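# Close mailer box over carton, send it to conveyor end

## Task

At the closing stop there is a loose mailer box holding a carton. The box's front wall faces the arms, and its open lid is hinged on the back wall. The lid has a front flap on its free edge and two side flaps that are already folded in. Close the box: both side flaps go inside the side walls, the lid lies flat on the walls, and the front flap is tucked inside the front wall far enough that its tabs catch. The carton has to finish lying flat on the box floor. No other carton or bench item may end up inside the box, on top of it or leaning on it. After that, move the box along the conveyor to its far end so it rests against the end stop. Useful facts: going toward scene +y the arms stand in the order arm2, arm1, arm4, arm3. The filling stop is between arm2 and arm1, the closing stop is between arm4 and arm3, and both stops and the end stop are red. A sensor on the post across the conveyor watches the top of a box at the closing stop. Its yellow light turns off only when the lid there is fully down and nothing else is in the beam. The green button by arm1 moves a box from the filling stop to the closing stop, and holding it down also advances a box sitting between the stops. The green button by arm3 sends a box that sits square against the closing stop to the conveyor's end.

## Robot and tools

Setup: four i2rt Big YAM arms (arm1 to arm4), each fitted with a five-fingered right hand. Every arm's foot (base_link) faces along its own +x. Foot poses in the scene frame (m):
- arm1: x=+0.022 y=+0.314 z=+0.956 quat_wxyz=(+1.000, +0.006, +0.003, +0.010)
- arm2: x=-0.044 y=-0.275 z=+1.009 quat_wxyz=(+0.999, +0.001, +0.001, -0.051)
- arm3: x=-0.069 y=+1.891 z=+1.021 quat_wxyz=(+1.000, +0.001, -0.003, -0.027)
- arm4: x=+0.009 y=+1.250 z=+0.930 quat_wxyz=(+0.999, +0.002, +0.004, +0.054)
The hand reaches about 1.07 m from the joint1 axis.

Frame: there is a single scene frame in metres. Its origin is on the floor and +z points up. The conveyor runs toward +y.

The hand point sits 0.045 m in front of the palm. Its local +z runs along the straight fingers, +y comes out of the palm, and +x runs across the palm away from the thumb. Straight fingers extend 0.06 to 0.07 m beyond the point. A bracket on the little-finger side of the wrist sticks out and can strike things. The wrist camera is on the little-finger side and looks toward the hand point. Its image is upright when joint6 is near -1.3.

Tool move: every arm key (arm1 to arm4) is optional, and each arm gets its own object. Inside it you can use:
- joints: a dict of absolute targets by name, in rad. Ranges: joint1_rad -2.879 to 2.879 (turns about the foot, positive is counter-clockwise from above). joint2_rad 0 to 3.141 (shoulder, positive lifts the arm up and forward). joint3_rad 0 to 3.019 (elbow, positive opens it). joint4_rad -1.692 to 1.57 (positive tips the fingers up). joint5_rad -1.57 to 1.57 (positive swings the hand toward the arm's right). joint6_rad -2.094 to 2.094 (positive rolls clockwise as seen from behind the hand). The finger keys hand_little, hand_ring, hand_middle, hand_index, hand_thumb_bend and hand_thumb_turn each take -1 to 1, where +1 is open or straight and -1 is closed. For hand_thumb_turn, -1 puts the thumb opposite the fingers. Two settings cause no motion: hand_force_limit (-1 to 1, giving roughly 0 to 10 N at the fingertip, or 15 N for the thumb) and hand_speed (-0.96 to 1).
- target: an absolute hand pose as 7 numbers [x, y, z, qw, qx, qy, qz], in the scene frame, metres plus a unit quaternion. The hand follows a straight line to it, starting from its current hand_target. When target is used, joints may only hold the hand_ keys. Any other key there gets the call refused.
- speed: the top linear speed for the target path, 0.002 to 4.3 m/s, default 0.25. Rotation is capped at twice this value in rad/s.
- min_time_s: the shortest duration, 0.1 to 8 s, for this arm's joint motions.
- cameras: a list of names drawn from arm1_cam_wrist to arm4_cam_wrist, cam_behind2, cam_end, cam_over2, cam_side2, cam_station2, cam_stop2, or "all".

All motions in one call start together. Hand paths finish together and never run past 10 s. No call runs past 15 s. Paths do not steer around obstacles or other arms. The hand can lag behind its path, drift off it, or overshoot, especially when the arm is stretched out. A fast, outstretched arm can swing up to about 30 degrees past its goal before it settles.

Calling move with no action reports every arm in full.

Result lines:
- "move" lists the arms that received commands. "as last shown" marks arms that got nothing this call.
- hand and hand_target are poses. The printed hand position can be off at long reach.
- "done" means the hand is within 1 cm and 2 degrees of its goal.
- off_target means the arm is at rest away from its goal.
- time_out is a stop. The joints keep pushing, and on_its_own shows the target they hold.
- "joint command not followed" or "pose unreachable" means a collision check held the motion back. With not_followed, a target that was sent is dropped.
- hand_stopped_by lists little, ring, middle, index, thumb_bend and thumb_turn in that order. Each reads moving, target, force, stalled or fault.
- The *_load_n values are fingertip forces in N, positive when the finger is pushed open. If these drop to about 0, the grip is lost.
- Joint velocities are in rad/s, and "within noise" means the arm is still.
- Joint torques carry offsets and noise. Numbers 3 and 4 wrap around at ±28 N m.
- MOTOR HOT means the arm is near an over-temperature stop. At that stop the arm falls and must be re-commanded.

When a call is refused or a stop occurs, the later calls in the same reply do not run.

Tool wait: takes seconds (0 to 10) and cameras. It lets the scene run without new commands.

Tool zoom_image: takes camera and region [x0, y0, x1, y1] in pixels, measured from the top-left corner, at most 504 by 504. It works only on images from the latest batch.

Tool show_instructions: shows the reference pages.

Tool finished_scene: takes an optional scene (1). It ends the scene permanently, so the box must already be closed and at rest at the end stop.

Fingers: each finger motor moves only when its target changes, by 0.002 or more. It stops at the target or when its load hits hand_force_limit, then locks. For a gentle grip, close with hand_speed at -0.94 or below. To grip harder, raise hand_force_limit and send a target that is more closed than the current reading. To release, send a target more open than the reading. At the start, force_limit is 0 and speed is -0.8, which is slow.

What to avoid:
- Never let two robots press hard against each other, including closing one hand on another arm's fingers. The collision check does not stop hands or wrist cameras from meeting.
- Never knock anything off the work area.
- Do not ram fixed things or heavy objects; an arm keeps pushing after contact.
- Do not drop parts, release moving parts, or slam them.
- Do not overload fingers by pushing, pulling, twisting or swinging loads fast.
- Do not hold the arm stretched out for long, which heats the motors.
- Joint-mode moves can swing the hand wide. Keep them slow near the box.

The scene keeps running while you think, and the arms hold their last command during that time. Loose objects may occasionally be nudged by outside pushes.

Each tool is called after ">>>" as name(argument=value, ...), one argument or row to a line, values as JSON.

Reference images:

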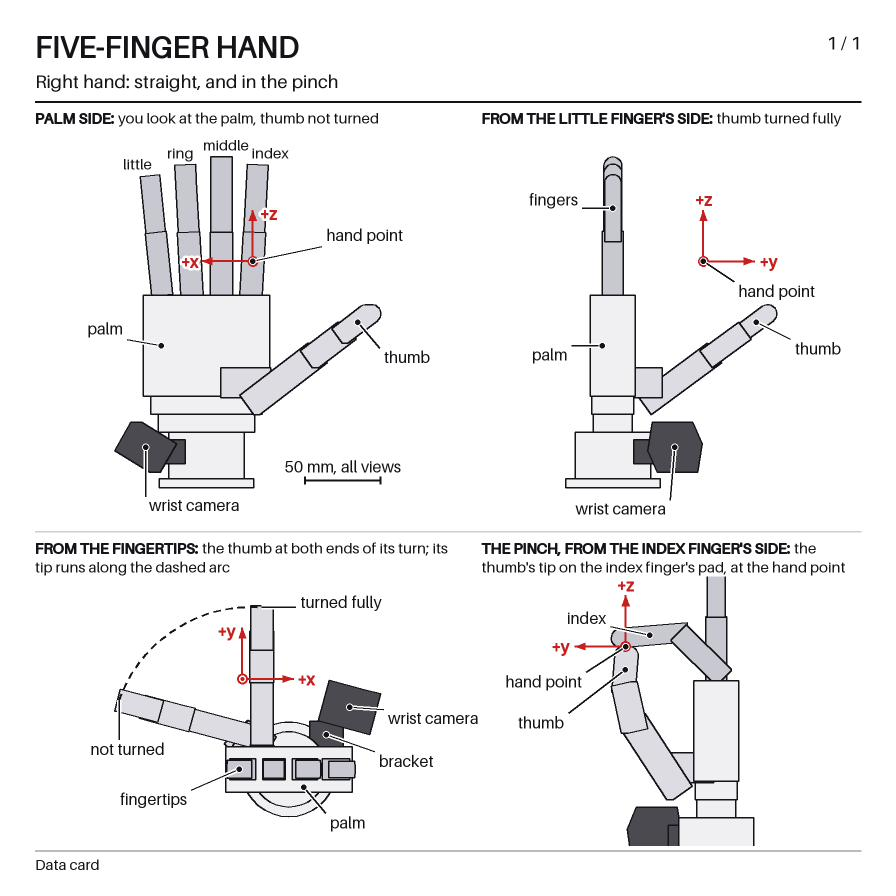

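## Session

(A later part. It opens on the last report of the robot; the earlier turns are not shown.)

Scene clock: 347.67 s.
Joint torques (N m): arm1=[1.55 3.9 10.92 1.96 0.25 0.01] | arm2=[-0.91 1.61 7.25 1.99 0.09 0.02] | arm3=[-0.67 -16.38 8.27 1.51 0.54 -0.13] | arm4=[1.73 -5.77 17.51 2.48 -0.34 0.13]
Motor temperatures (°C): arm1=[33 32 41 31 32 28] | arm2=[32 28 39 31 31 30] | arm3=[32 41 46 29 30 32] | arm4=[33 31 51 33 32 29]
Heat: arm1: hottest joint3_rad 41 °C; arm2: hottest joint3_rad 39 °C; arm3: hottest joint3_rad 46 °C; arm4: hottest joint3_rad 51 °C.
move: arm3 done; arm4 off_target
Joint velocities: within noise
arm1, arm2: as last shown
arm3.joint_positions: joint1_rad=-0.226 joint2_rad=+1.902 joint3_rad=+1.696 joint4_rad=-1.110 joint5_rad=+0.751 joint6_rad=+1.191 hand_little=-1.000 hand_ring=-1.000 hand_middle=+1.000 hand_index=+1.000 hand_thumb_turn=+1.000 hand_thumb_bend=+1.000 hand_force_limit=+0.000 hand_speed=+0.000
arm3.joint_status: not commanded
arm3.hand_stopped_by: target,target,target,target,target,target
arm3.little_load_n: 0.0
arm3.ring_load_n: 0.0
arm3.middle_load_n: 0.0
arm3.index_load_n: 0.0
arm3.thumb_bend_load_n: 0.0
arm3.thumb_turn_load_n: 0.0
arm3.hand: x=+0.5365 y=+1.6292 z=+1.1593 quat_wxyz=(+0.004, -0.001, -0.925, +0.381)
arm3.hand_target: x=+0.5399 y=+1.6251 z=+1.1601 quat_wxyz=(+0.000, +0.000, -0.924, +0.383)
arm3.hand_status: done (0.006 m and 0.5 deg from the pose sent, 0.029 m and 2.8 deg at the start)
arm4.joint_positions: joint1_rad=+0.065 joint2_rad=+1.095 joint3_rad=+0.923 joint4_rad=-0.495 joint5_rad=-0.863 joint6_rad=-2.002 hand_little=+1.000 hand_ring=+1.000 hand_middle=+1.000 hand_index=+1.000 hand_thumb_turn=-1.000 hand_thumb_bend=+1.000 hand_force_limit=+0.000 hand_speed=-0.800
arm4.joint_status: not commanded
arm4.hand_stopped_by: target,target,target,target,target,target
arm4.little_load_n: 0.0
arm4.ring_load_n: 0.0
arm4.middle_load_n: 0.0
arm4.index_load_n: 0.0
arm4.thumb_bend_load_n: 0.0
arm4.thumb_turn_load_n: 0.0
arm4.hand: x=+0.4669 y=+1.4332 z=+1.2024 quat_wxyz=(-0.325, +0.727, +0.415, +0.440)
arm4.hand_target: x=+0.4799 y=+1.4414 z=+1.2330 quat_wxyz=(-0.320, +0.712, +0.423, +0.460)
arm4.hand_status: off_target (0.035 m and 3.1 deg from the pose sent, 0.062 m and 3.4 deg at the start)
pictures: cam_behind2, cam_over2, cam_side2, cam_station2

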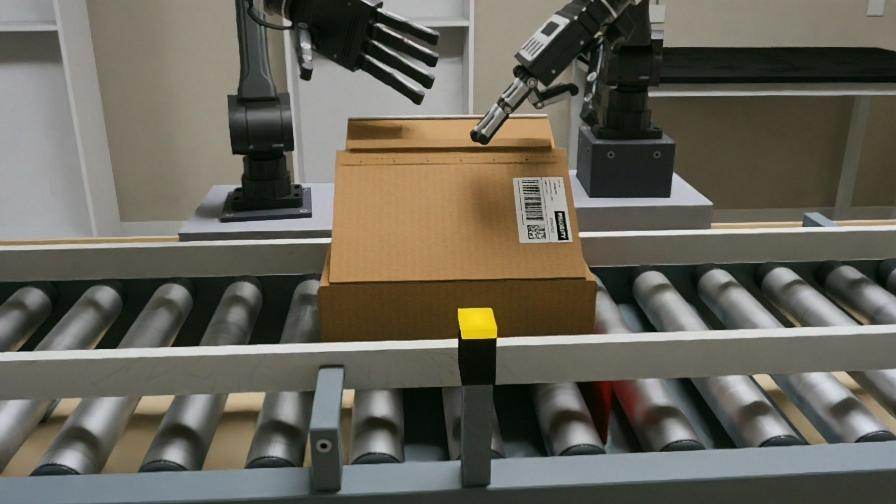

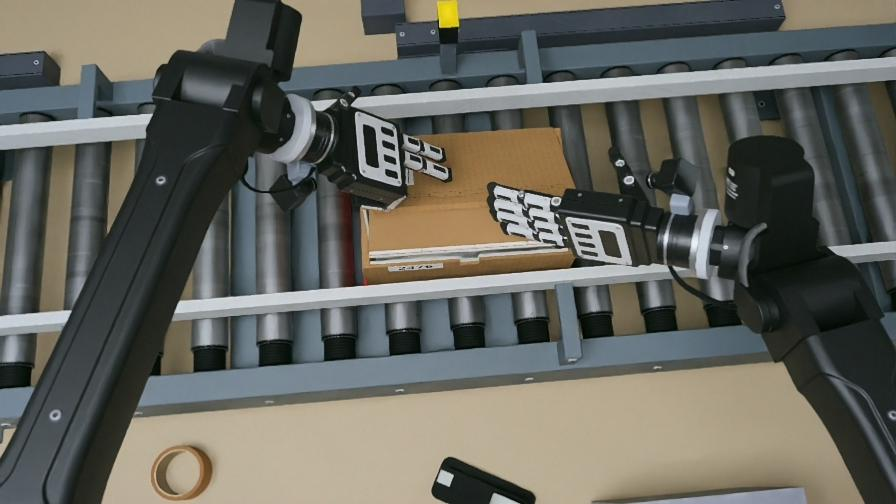

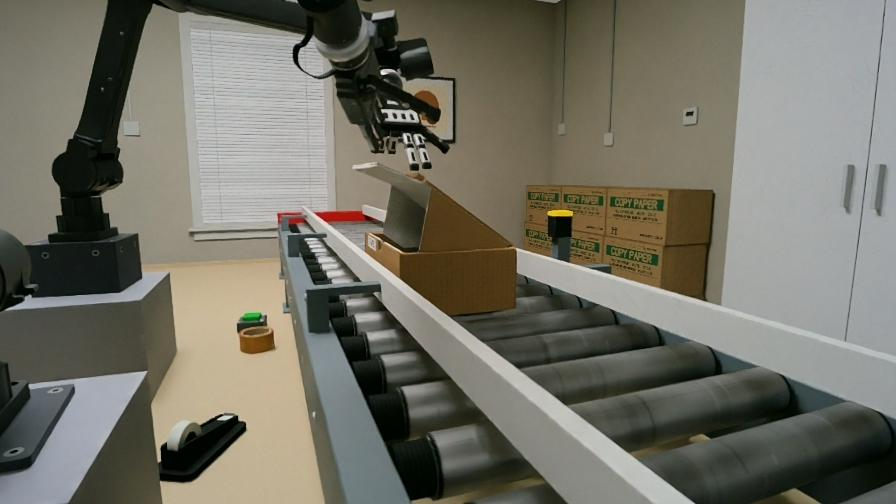

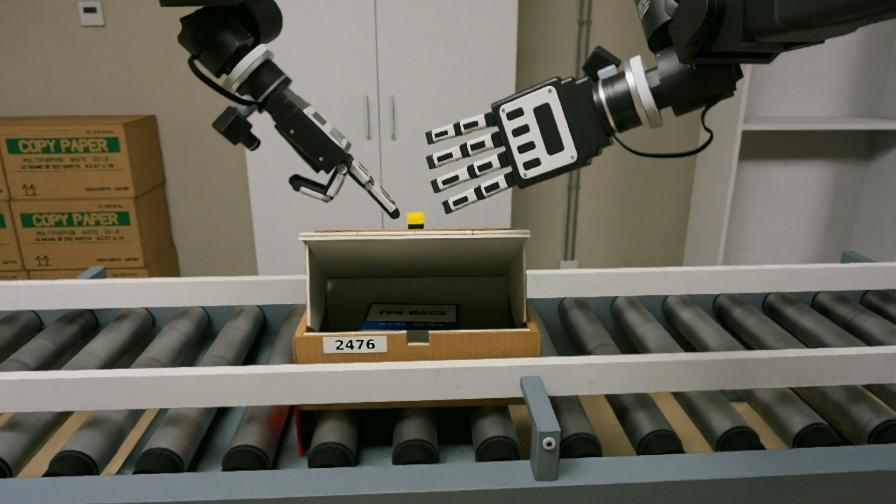

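>>> move(
  arm3={"target": [0.54, 1.625, 1.13, 0.0, 0.0, 0.9239, -0.3827], "speed": 0.08},
  arm4={"target": [0.482, 1.442, 1.203, -0.319, 0.712, 0.423, 0.460], "speed": 0.08},
  cameras=["cam_station2", "cam_side2", "arm4_cam_wrist", "cam_behind2"],
)

Scene clock: 354.40 s.
Joint torques (N m): arm1=[1.55 3.84 10.91 1.96 0.25 0.01] | arm2=[-0.91 1.44 7.21 1.84 -0.04 0.06] | arm3=[-0.73 -16.38 8.09 1.51 0.54 -0.13] | arm4=[1.73 -5.89 11.59 2.56 -0.31 0.13]
Motor temperatures (°C): arm1=[33 32 41 31 32 28] | arm2=[32 28 39 31 31 30] | arm3=[32 41 45 29 30 32] | arm4=[33 31 52 33 32 29]
Heat: arm1: hottest joint3_rad 41 °C; arm2: hottest joint3_rad 39 °C; arm3: hottest joint3_rad 45 °C; arm4: hottest joint3_rad 52 °C.
move: arm3 done; arm4 done
Joint velocities: within noise
arm1, arm2: as last shown
arm3.joint_positions: joint1_rad=-0.226 joint2_rad=+1.920 joint3_rad=+1.644 joint4_rad=-1.039 joint5_rad=+0.751 joint6_rad=+1.191 hand_little=-1.000 hand_ring=-1.000 hand_middle=+1.000 hand_index=+1.000 hand_thumb_turn=+1.000 hand_thumb_bend=+1.000 hand_force_limit=+0.000 hand_speed=+0.000
arm3.joint_status: not commanded
arm3.hand_stopped_by: target,target,target,target,target,target
arm3.little_load_n: 0.0
arm3.ring_load_n: 0.0
arm3.middle_load_n: 0.0
arm3.index_load_n: 0.0
arm3.thumb_bend_load_n: 0.0
arm3.thumb_turn_load_n: 0.0
arm3.hand: x=+0.5369 y=+1.6292 z=+1.1309 quat_wxyz=(+0.003, -0.002, -0.924, +0.381)
arm3.hand_target: x=+0.5400 y=+1.6250 z=+1.1300 quat_wxyz=(+0.000, +0.000, -0.924, +0.383)
arm3.hand_status: done (0.005 m and 0.4 deg from the pose sent, 0.030 m and 0.5 deg at the start)
arm4.joint_positions: joint1_rad=+0.065 joint2_rad=+1.114 joint3_rad=+0.923 joint4_rad=-0.412 joint5_rad=-0.862 joint6_rad=-2.002 hand_little=+1.000 hand_ring=+1.000 hand_middle=+1.000 hand_index=+1.000 hand_thumb_turn=-1.000 hand_thumb_bend=+1.000 hand_force_limit=+0.000 hand_speed=-0.800
arm4.joint_status: not commanded
arm4.hand_stopped_by: target,target,target,target,target,target
arm4.little_load_n: 0.0
arm4.ring_load_n: 0.0
arm4.middle_load_n: 0.0
arm4.index_load_n: 0.0
arm4.thumb_bend_load_n: 0.0
arm4.thumb_turn_load_n: 0.5
arm4.hand: x=+0.4823 y=+1.4357 z=+1.2100 quat_wxyz=(-0.315, +0.711, +0.423, +0.465)
arm4.hand_target: x=+0.4818 y=+1.4419 z=+1.2029 quat_wxyz=(-0.319, +0.712, +0.423, +0.460)
arm4.hand_status: done (0.009 m and 0.7 deg from the pose sent, 0.017 m and 3.1 deg at the start)
pictures: arm4_cam_wrist, cam_behind2, cam_side2, cam_station2

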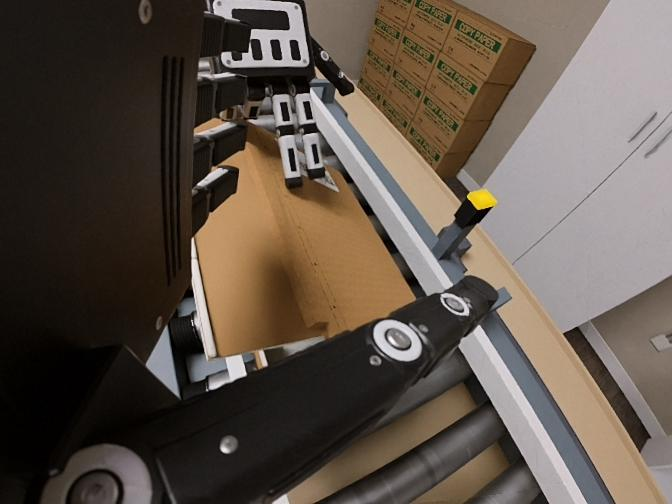

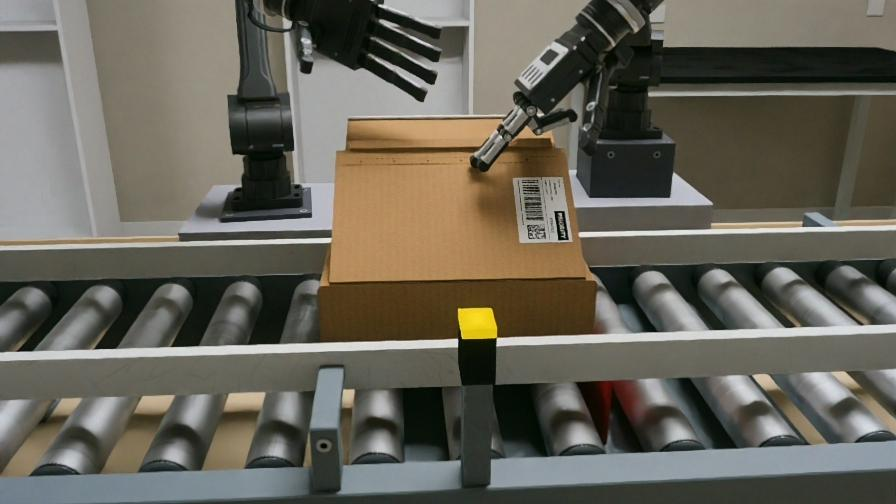

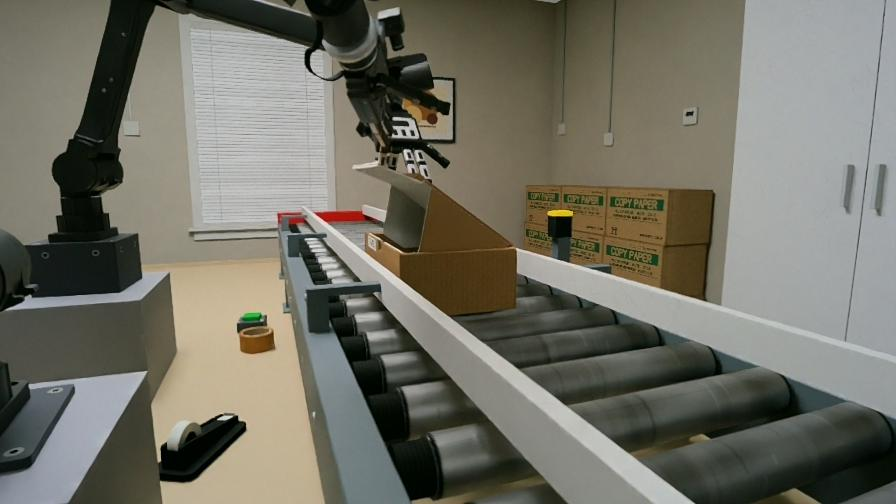

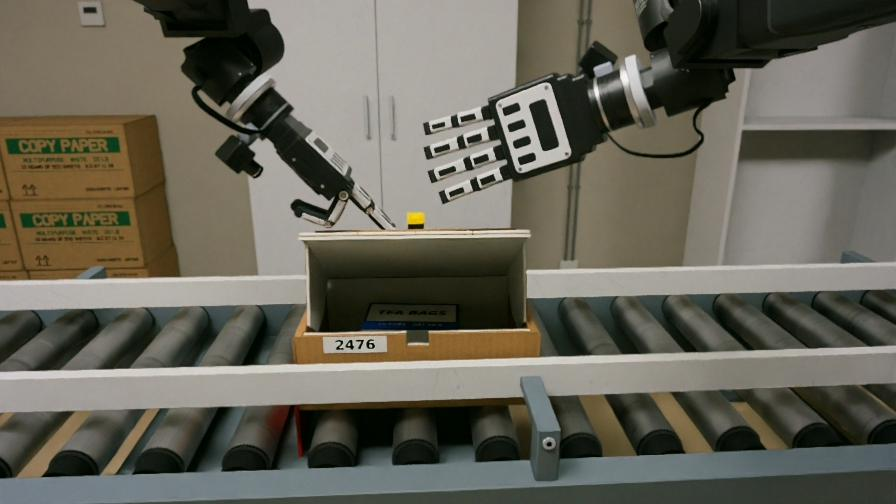

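>>> zoom_image(
  camera="cam_side2",
  region=[330, 120, 540, 320],
)

>>> zoom_image(
  camera="cam_behind2",
  region=[320, 80, 620, 300],
)

Scaled by 2.400 from the camera's image (finer frame: 1280x720).

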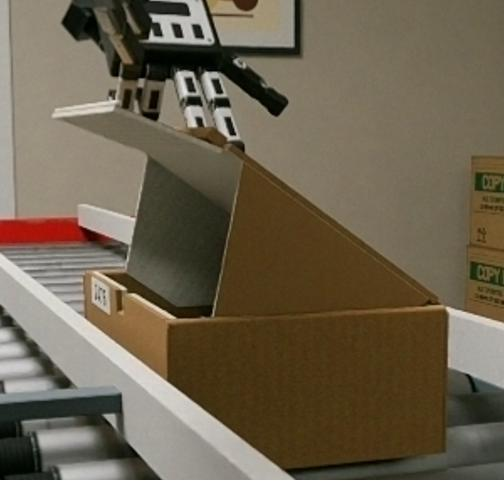

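Scaled by 1.680 from the camera's image (finer frame: 1280x720).

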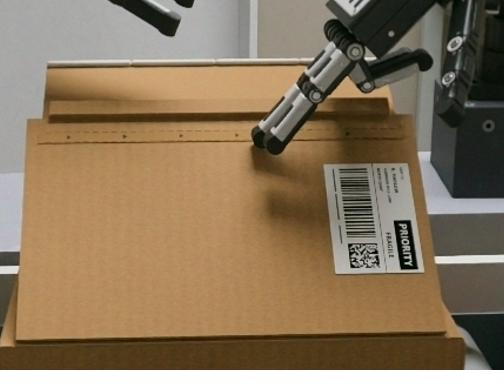

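>>> move(
  arm3={"target": [0.54, 1.625, 1.12, 0.0, 0.0, 0.9239, -0.3827], "speed": 0.05},
  arm4={"target": [0.47, 1.450, 1.165, -0.319, 0.712, 0.423, 0.460], "speed": 0.05},
  cameras=["cam_station2", "cam_side2", "arm4_cam_wrist", "cam_behind2"],
)

>>> zoom_image(
  camera="cam_side2",
  region=[330, 120, 540, 320],
)

>>> zoom_image(
  camera="cam_behind2",
  region=[320, 80, 620, 300],
)

Scene clock: 362.63 s.
Joint torques (N m): arm1=[1.49 3.84 10.92 1.96 0.25 0.01] | arm2=[-0.91 1.85 7.27 1.66 0.03 0.08] | arm3=[-0.62 -15.74 7.83 1.51 0.53 -0.13] | arm4=[1.73 -5.77 10.43 2.61 -0.29 0.14]
Motor temperatures (°C): arm1=[33 32 41 31 32 28] | arm2=[32 28 40 31 31 30] | arm3=[32 42 45 29 30 32] | arm4=[33 31 51 33 32 29]
Heat: arm1: hottest joint3_rad 41 °C; arm2: hottest joint3_rad 40 °C; arm3: hottest joint3_rad 45 °C; arm4: hottest joint3_rad 51 °C.
move: arm3 done; arm4 off_target
Joint velocities: within noise
arm1, arm2: as last shown
arm2.thumb_bend_load_n: -0.5
arm3.joint_positions: joint1_rad=-0.226 joint2_rad=+1.920 joint3_rad=+1.632 joint4_rad=-1.015 joint5_rad=+0.751 joint6_rad=+1.191 hand_little=-1.000 hand_ring=-1.000 hand_middle=+1.000 hand_index=+1.000 hand_thumb_turn=+1.000 hand_thumb_bend=+1.000 hand_force_limit=+0.000 hand_speed=+0.000
arm3.joint_status: not commanded
arm3.hand_stopped_by: target,target,target,target,target,target
arm3.little_load_n: 0.0
arm3.ring_load_n: 0.0
arm3.middle_load_n: 0.0
arm3.index_load_n: 0.0
arm3.thumb_bend_load_n: 0.0
arm3.thumb_turn_load_n: -0.5
arm3.hand: x=+0.5383 y=+1.6289 z=+1.1272 quat_wxyz=(-0.002, -0.004, -0.924, +0.383)
arm3.hand_target: x=+0.5400 y=+1.6251 z=+1.1200 quat_wxyz=(+0.000, +0.000, -0.924, +0.383)
arm3.hand_status: done (0.008 m and 0.5 deg from the pose sent, 0.012 m and 0.4 deg at the start)
arm4.joint_positions: joint1_rad=+0.095 joint2_rad=+1.114 joint3_rad=+0.827 joint4_rad=-0.288 joint5_rad=-0.839 joint6_rad=-1.978 hand_little=+1.000 hand_ring=+1.000 hand_middle=+1.000 hand_index=+1.000 hand_thumb_turn=-1.000 hand_thumb_bend=+1.000 hand_force_limit=+0.000 hand_speed=-0.800
arm4.joint_status: not commanded
arm4.hand_stopped_by: target,target,target,target,target,target
arm4.little_load_n: 0.0
arm4.ring_load_n: 0.0
arm4.middle_load_n: 0.0
arm4.index_load_n: 0.0
arm4.thumb_bend_load_n: 0.0
arm4.thumb_turn_load_n: 0.0
arm4.hand: x=+0.4735 y=+1.4447 z=+1.1773 quat_wxyz=(-0.314, +0.709, +0.424, +0.468)
arm4.hand_target: x=+0.4698 y=+1.4498 z=+1.1651 quat_wxyz=(-0.319, +0.712, +0.423, +0.460)
arm4.hand_status: off_target (0.014 m and 1.2 deg from the pose sent, 0.049 m and 0.7 deg at the start)
pictures: arm4_cam_wrist, cam_behind2, cam_side2, cam_station2

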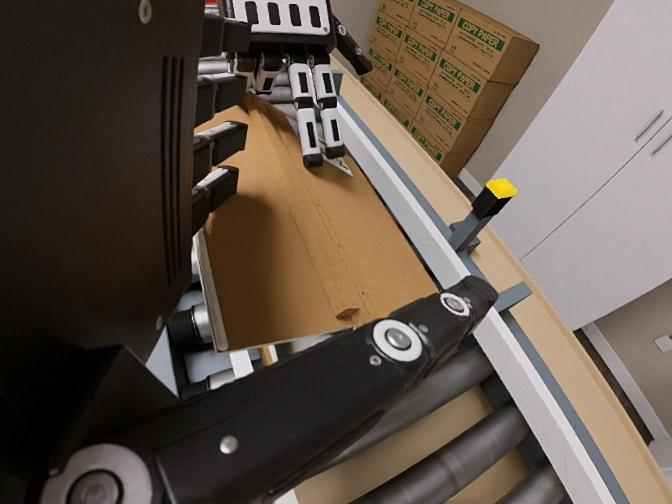

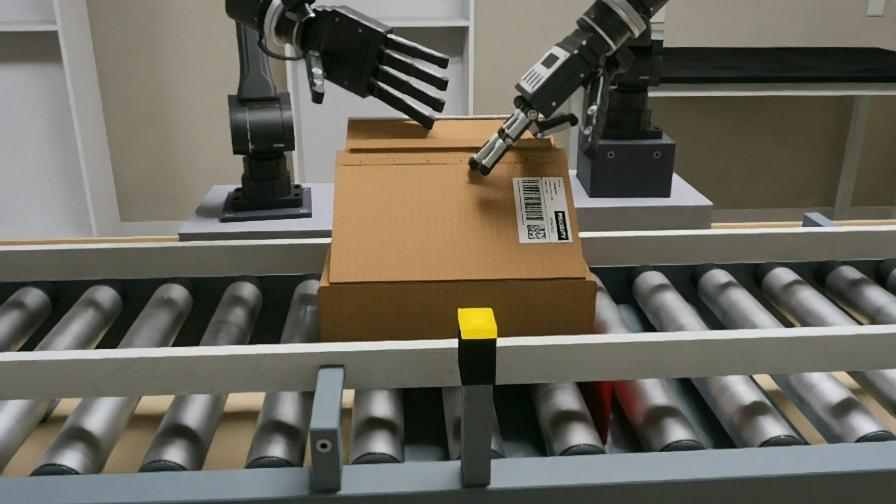

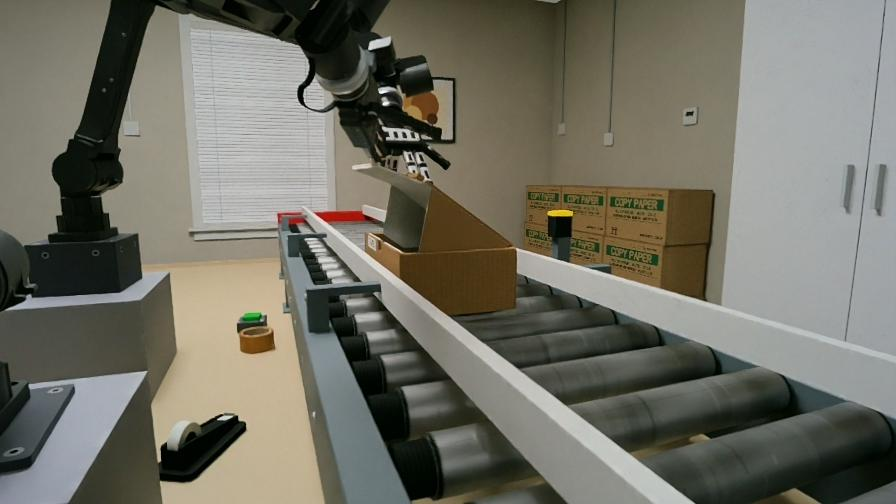

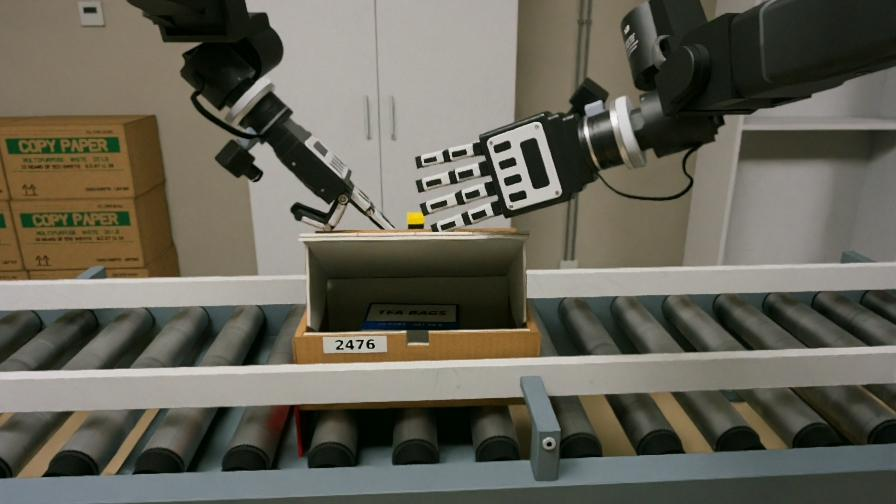

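Scaled by 2.400 from the camera's image (finer frame: 1280x720).

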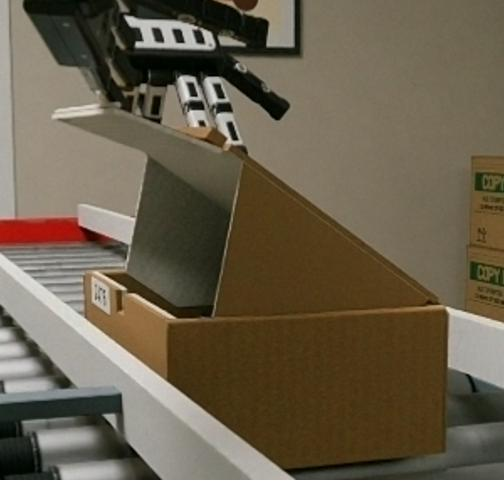

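Scaled by 1.680 from the camera's image (finer frame: 1280x720).

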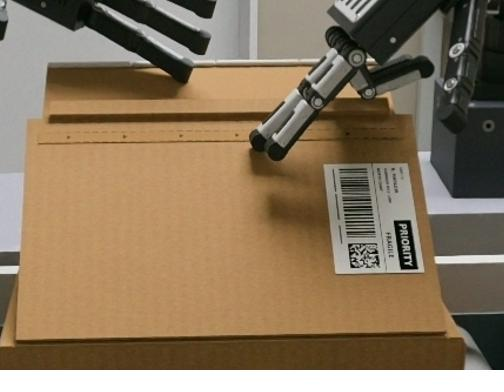

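>>> move(
  arm4={"target": [0.465, 1.450, 1.142, -0.319, 0.712, 0.423, 0.460], "speed": 0.05},
  cameras=["cam_station2", "cam_side2", "cam_behind2"],
)

>>> zoom_image(
  camera="cam_side2",
  region=[330, 120, 540, 320],
)

>>> zoom_image(
  camera="cam_behind2",
  region=[320, 80, 620, 300],
)

Scene clock: 366.73 s.
Joint torques (N m): arm1=[1.55 3.9 10.92 1.98 0.25 0.01] | arm2=[-0.38 1.85 7.24 1.78 -0.01 0.02] | arm3=[-0.67 -15.85 7.83 1.5 0.53 -0.13] | arm4=[1.73 -5.42 9.91 2.55 -0.26 0.16]
Motor temperatures (°C): arm1=[33 32 41 31 32 28] | arm2=[32 28 40 31 31 30] | arm3=[32 42 45 29 30 32] | arm4=[33 31 50 33 32 29]
Heat: arm1: hottest joint3_rad 41 °C; arm2: hottest joint3_rad 40 °C; arm3: hottest joint3_rad 45 °C; arm4: hottest joint3_rad 50 °C.
move: arm4 off_target
Joint velocities: within noise
arm1, arm2, arm3: as last shown
arm2.thumb_bend_load_n: 0.0
arm3.thumb_turn_load_n: 0.0
arm4.joint_positions: joint1_rad=+0.096 joint2_rad=+1.121 joint3_rad=+0.774 joint4_rad=-0.218 joint5_rad=-0.837 joint6_rad=-1.976 hand_little=+1.000 hand_ring=+1.000 hand_middle=+1.000 hand_index=+1.000 hand_thumb_turn=-1.000 hand_thumb_bend=+1.000 hand_force_limit=+0.000 hand_speed=-0.800
arm4.joint_status: not commanded
arm4.hand_stopped_by: target,target,target,target,target,target
arm4.little_load_n: 0.0
arm4.ring_load_n: 0.0
arm4.middle_load_n: 0.0
arm4.index_load_n: 0.0
arm4.thumb_bend_load_n: 0.0
arm4.thumb_turn_load_n: 0.0
arm4.hand: x=+0.4700 y=+1.4447 z=+1.1585 quat_wxyz=(-0.312, +0.706, +0.425, +0.472)
arm4.hand_target: x=+0.4646 y=+1.4498 z=+1.1423 quat_wxyz=(-0.319, +0.712, +0.423, +0.460)
arm4.hand_status: off_target (0.018 m and 1.7 deg from the pose sent, 0.037 m and 1.2 deg at the start)
pictures: cam_behind2, cam_side2, cam_station2

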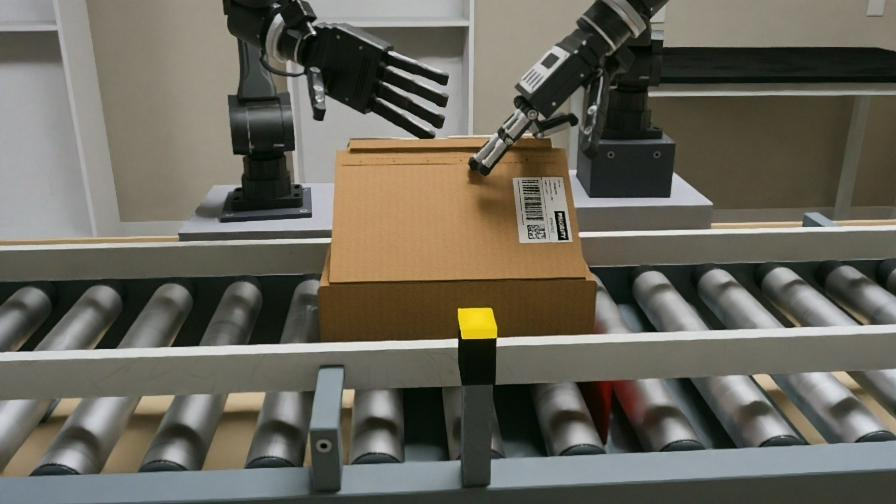

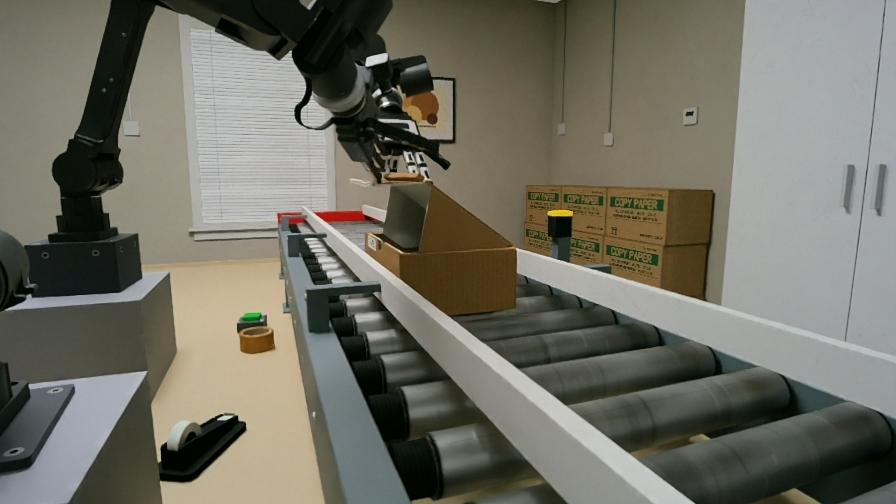

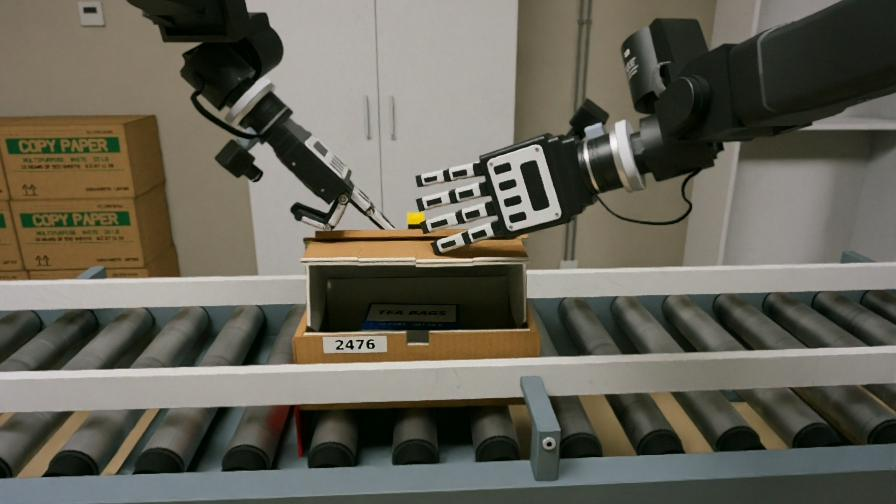

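Scaled by 2.400 from the camera's image (finer frame: 1280x720).

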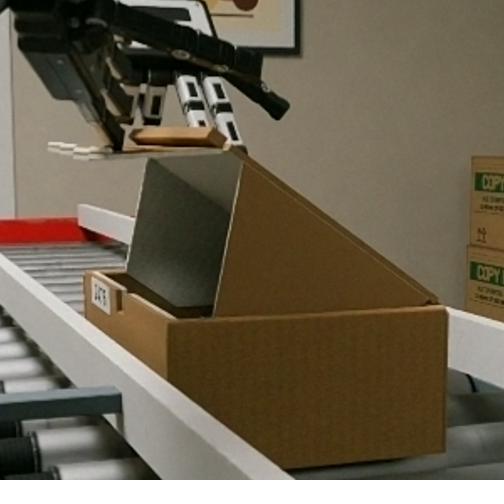

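Scaled by 1.680 from the camera's image (finer frame: 1280x720).

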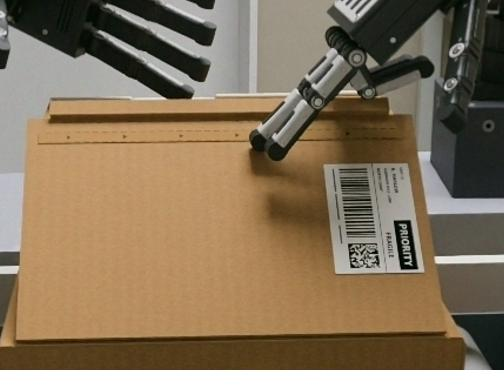

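>>> move(
  arm4={"target": [0.44, 1.430, 1.20, -0.319, 0.712, 0.423, 0.460], "speed": 0.1, "joints": {"hand_little": -1, "hand_ring": -1, "hand_thumb_bend": -1, "hand_speed": -0.3}},
  cameras=["cam_station2", "cam_side2", "cam_behind2", "arm4_cam_wrist"],
)

>>> zoom_image(
  camera="cam_side2",
  region=[330, 120, 540, 320],
)

Scene clock: 385.73 s.
Joint torques (N m): arm1=[1.49 3.84 10.91 1.96 0.25 0.01] | arm2=[-0.32 1.61 7.31 1.78 0.06 0.05] | arm3=[-0.73 -15.74 7.82 1.51 0.53 -0.13] | arm4=[-0.5 -4.78 16.62 1.43 -0.57 -0.06]
Motor temperatures (°C): arm1=[33 32 41 31 32 28] | arm2=[32 28 40 31 31 30] | arm3=[32 42 45 29 30 32] | arm4=[33 31 49 33 32 29]
Heat: arm1: hottest joint3_rad 41 °C; arm2: hottest joint3_rad 40 °C; arm3: hottest joint3_rad 45 °C; arm4: hottest joint3_rad 49 °C.
move: arm4 off_target
Joint velocities: within noise
arm1, arm2, arm3: as last shown
arm3.middle_load_n: 0.5
arm4.joint_positions: joint1_rad=+0.079 joint2_rad=+0.996 joint3_rad=+0.774 joint4_rad=-0.429 joint5_rad=-0.865 joint6_rad=-1.993 hand_little=-1.000 hand_ring=-1.000 hand_middle=+1.000 hand_index=+1.000 hand_thumb_turn=-1.000 hand_thumb_bend=-0.949 hand_force_limit=+0.000 hand_speed=-0.300
arm4.joint_status: hand_thumb_bend off_target (ended at -0.949, target -1.000); the others done
arm4.hand_stopped_by: target,target,target,target,force,target
arm4.little_load_n: 0.0
arm4.ring_load_n: 0.0
arm4.middle_load_n: 0.0
arm4.index_load_n: 0.0
arm4.thumb_bend_load_n: 11.0
arm4.thumb_turn_load_n: 1.0
arm4.hand: x=+0.4270 y=+1.4329 z=+1.1736 quat_wxyz=(-0.328, +0.722, +0.419, +0.442)
arm4.hand_target: x=+0.4389 y=+1.4297 z=+1.1999 quat_wxyz=(-0.319, +0.712, +0.423, +0.460)
arm4.hand_status: off_target (0.030 m and 2.6 deg from the pose sent, 0.053 m and 1.7 deg at the start)
pictures: arm4_cam_wrist, cam_behind2, cam_side2, cam_station2

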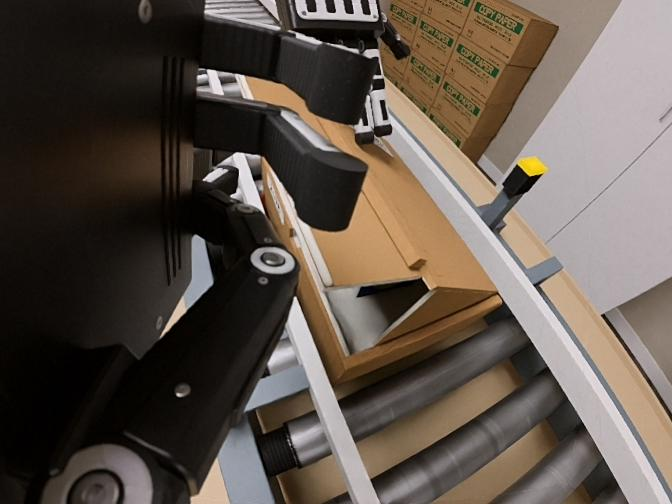

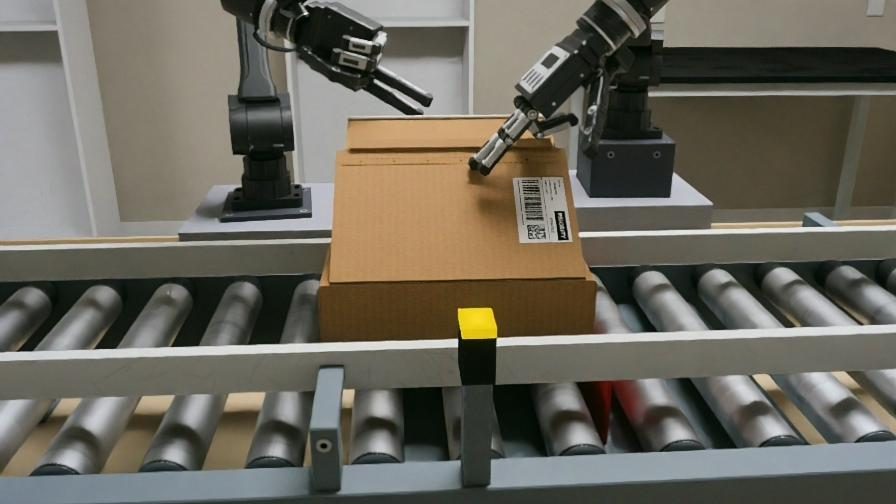

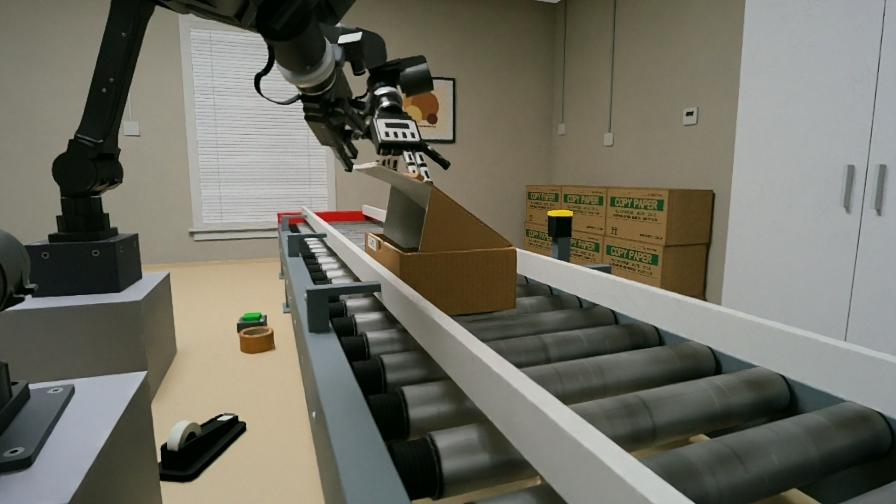

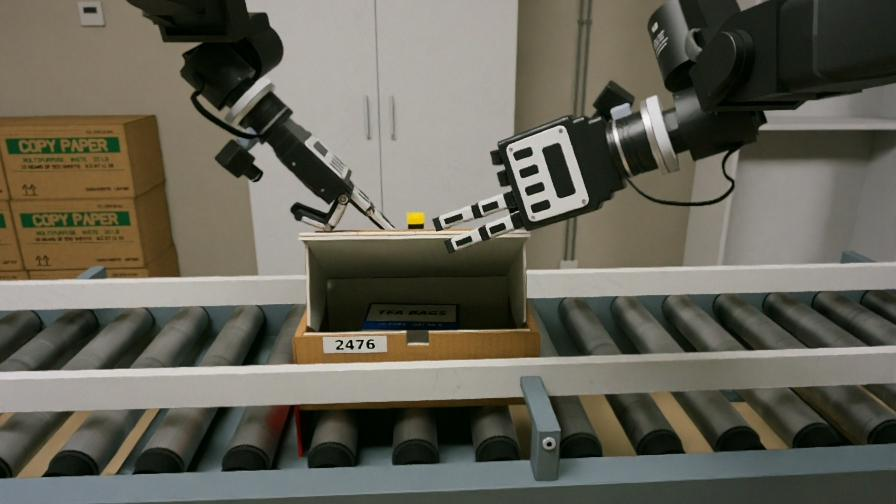

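Scaled by 2.400 from the camera's image (finer frame: 1280x720).

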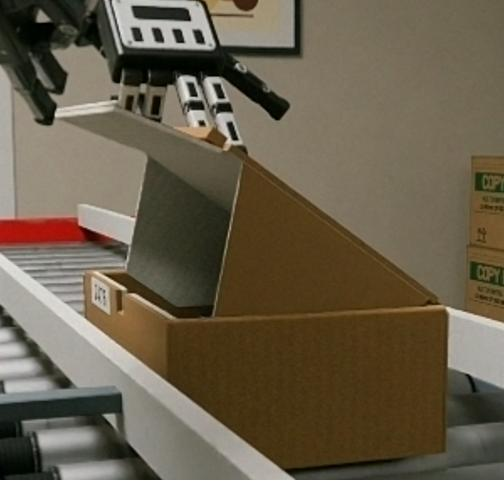

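>>> move(
  arm4={"target": [0.475, 1.450, 1.215, -0.319, 0.712, 0.423, 0.460], "speed": 0.15, "joints": {"hand_thumb_bend": -0.85}},
)

>>> move(
  arm4={"target": [0.470, 1.450, 1.15, -0.319, 0.712, 0.423, 0.460], "speed": 0.1},
  cameras=["cam_station2", "cam_side2", "cam_behind2"],
)

>>> zoom_image(
  camera="cam_side2",
  region=[330, 120, 540, 320],
)

Scene clock: 394.40 s.
Joint torques (N m): arm1=[1.55 3.84 10.91 1.96 0.25 0.01] | arm2=[-0.26 1.67 7.38 1.94 0.07 0.08] | arm3=[-0.73 -15.68 7.82 1.33 0.62 -0.13] | arm4=[1.85 -4.95 17.31 2.45 -0.22 0.1]
Motor temperatures (°C): arm1=[33 32 41 31 32 28] | arm2=[32 28 40 31 31 30] | arm3=[32 42 45 29 30 32] | arm4=[33 31 52 33 32 29]
Heat: arm1: hottest joint3_rad 41 °C; arm2: hottest joint3_rad 40 °C; arm3: hottest joint3_rad 45 °C; arm4: hottest joint3_rad 52 °C.
move: arm4 off_target
Joint velocities: within noise
arm1, arm2, arm3: as last shown
arm1.little_load_n: -0.5
arm3.joint_positions: joint1_rad=-0.225 joint2_rad=+1.920 joint3_rad=+1.632 joint4_rad=-1.010 joint5_rad=+0.749 joint6_rad=+1.191 hand_little=-1.000 hand_ring=-1.000 hand_middle=+1.000 hand_index=+1.000 hand_thumb_turn=+1.000 hand_thumb_bend=+1.000 hand_force_limit=+0.000 hand_speed=+0.000
arm3.middle_load_n: 0.0
arm3.hand: x=+0.5398 y=+1.6293 z=+1.1274 quat_wxyz=(-0.005, -0.004, -0.924, +0.383)
arm3.hand_target: x=+0.5399 y=+1.6251 z=+1.1201 quat_wxyz=(+0.000, +0.000, -0.924, +0.383)
arm4.joint_positions: joint1_rad=+0.090 joint2_rad=+1.082 joint3_rad=+0.868 joint4_rad=-0.429 joint5_rad=-0.844 joint6_rad=-1.977 hand_little=-1.000 hand_ring=-1.000 hand_middle=+1.000 hand_index=+1.000 hand_thumb_turn=-1.000 hand_thumb_bend=-0.850 hand_force_limit=+0.000 hand_speed=-0.300
arm4.joint_status: all done
arm4.hand_stopped_by: target,target,target,target,target,target
arm4.little_load_n: 0.0
arm4.ring_load_n: 0.0
arm4.middle_load_n: 0.0
arm4.index_load_n: 0.0
arm4.thumb_bend_load_n: 0.0
arm4.thumb_turn_load_n: 0.0
arm4.hand: x=+0.4593 y=+1.4403 z=+1.1879 quat_wxyz=(-0.324, +0.726, +0.416, +0.442)
arm4.hand_target: x=+0.4732 y=+1.4492 z=+1.2151 quat_wxyz=(-0.319, +0.712, +0.423, +0.460)
arm4.hand_status: off_target (0.033 m and 2.8 deg from the pose sent, 0.066 m and 2.6 deg at the start)
pictures: none

Scene clock: 395.80 s.
Joint torques (N m): arm1=[1.55 3.9 10.92 1.96 0.25 0.01] | arm2=[-0.38 1.55 7.17 1.96 -0.01 0.04] | arm3=[-0.79 -15.85 7.86 0.85 0.7 -0.13] | arm4=[1.73 -5.25 11.55 3.48 0.1 0.01]
Motor temperatures (°C): arm1=[33 32 41 31 32 28] | arm2=[32 28 40 31 31 30] | arm3=[32 42 45 29 30 32] | arm4=[33 31 52 33 32 29]
Heat: arm1: hottest joint3_rad 41 °C; arm2: hottest joint3_rad 40 °C; arm3: hottest joint3_rad 45 °C; arm4: hottest joint3_rad 52 °C.
move: arm4 done
Joint velocities: within noise
arm1, arm2, arm3: as last shown
arm1.little_load_n: 0.0
arm3.joint_positions: joint1_rad=-0.224 joint2_rad=+1.920 joint3_rad=+1.632 joint4_rad=-0.999 joint5_rad=+0.746 joint6_rad=+1.191 hand_little=-1.000 hand_ring=-1.000 hand_middle=+1.000 hand_index=+1.000 hand_thumb_turn=+1.000 hand_thumb_bend=+1.000 hand_force_limit=+0.000 hand_speed=+0.000
arm3.hand: x=+0.5430 y=+1.6296 z=+1.1279 quat_wxyz=(-0.011, -0.006, -0.924, +0.383)
arm3.hand_target: x=+0.5399 y=+1.6250 z=+1.1202 quat_wxyz=(+0.000, +0.000, -0.924, +0.383)
arm4.joint_positions: joint1_rad=+0.093 joint2_rad=+1.125 joint3_rad=+0.783 joint4_rad=-0.264 joint5_rad=-0.850 joint6_rad=-1.966 hand_little=-1.000 hand_ring=-1.000 hand_middle=+1.000 hand_index=+1.000 hand_thumb_turn=-1.000 hand_thumb_bend=-0.850 hand_force_limit=+0.000 hand_speed=-0.300
arm4.joint_status: not commanded
arm4.hand_stopped_by: target,target,target,target,target,target
arm4.little_load_n: 0.0
arm4.ring_load_n: 0.0
arm4.middle_load_n: 0.0
arm4.index_load_n: 0.5
arm4.thumb_bend_load_n: 0.0
arm4.thumb_turn_load_n: 0.5
arm4.hand: x=+0.4648 y=+1.4446 z=+1.1521 quat_wxyz=(-0.325, +0.717, +0.418, +0.454)
arm4.hand_target: x=+0.4697 y=+1.4499 z=+1.1501 quat_wxyz=(-0.319, +0.712, +0.423, +0.460)
arm4.hand_status: done (0.008 m and 1.3 deg from the pose sent, 0.040 m and 2.8 deg at the start)
pictures: cam_behind2, cam_side2, cam_station2

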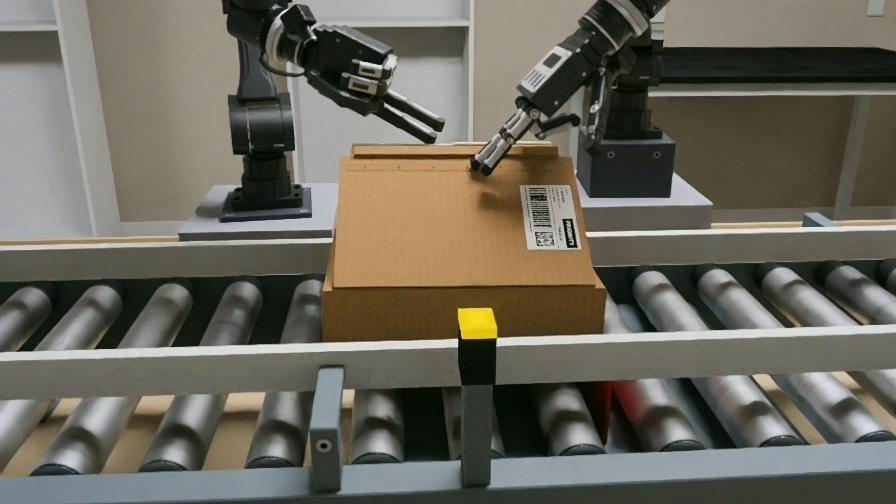

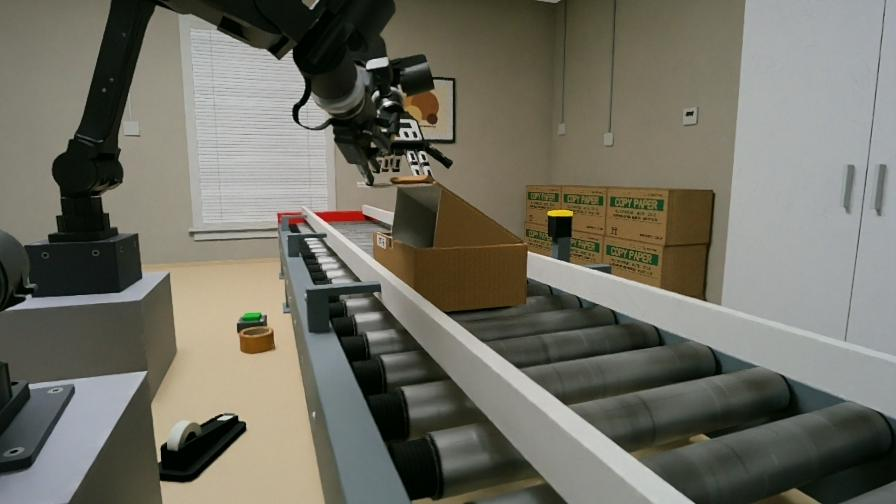

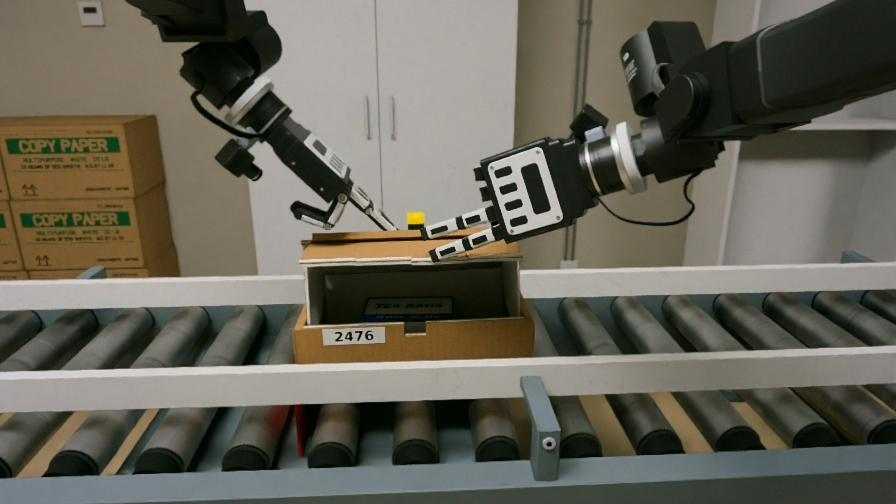

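Scaled by 2.400 from the camera's image (finer frame: 1280x720).

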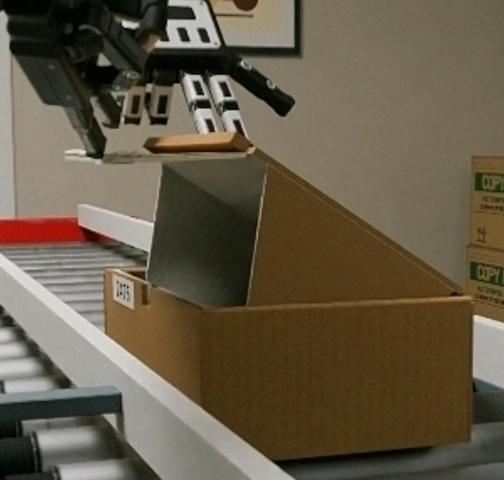

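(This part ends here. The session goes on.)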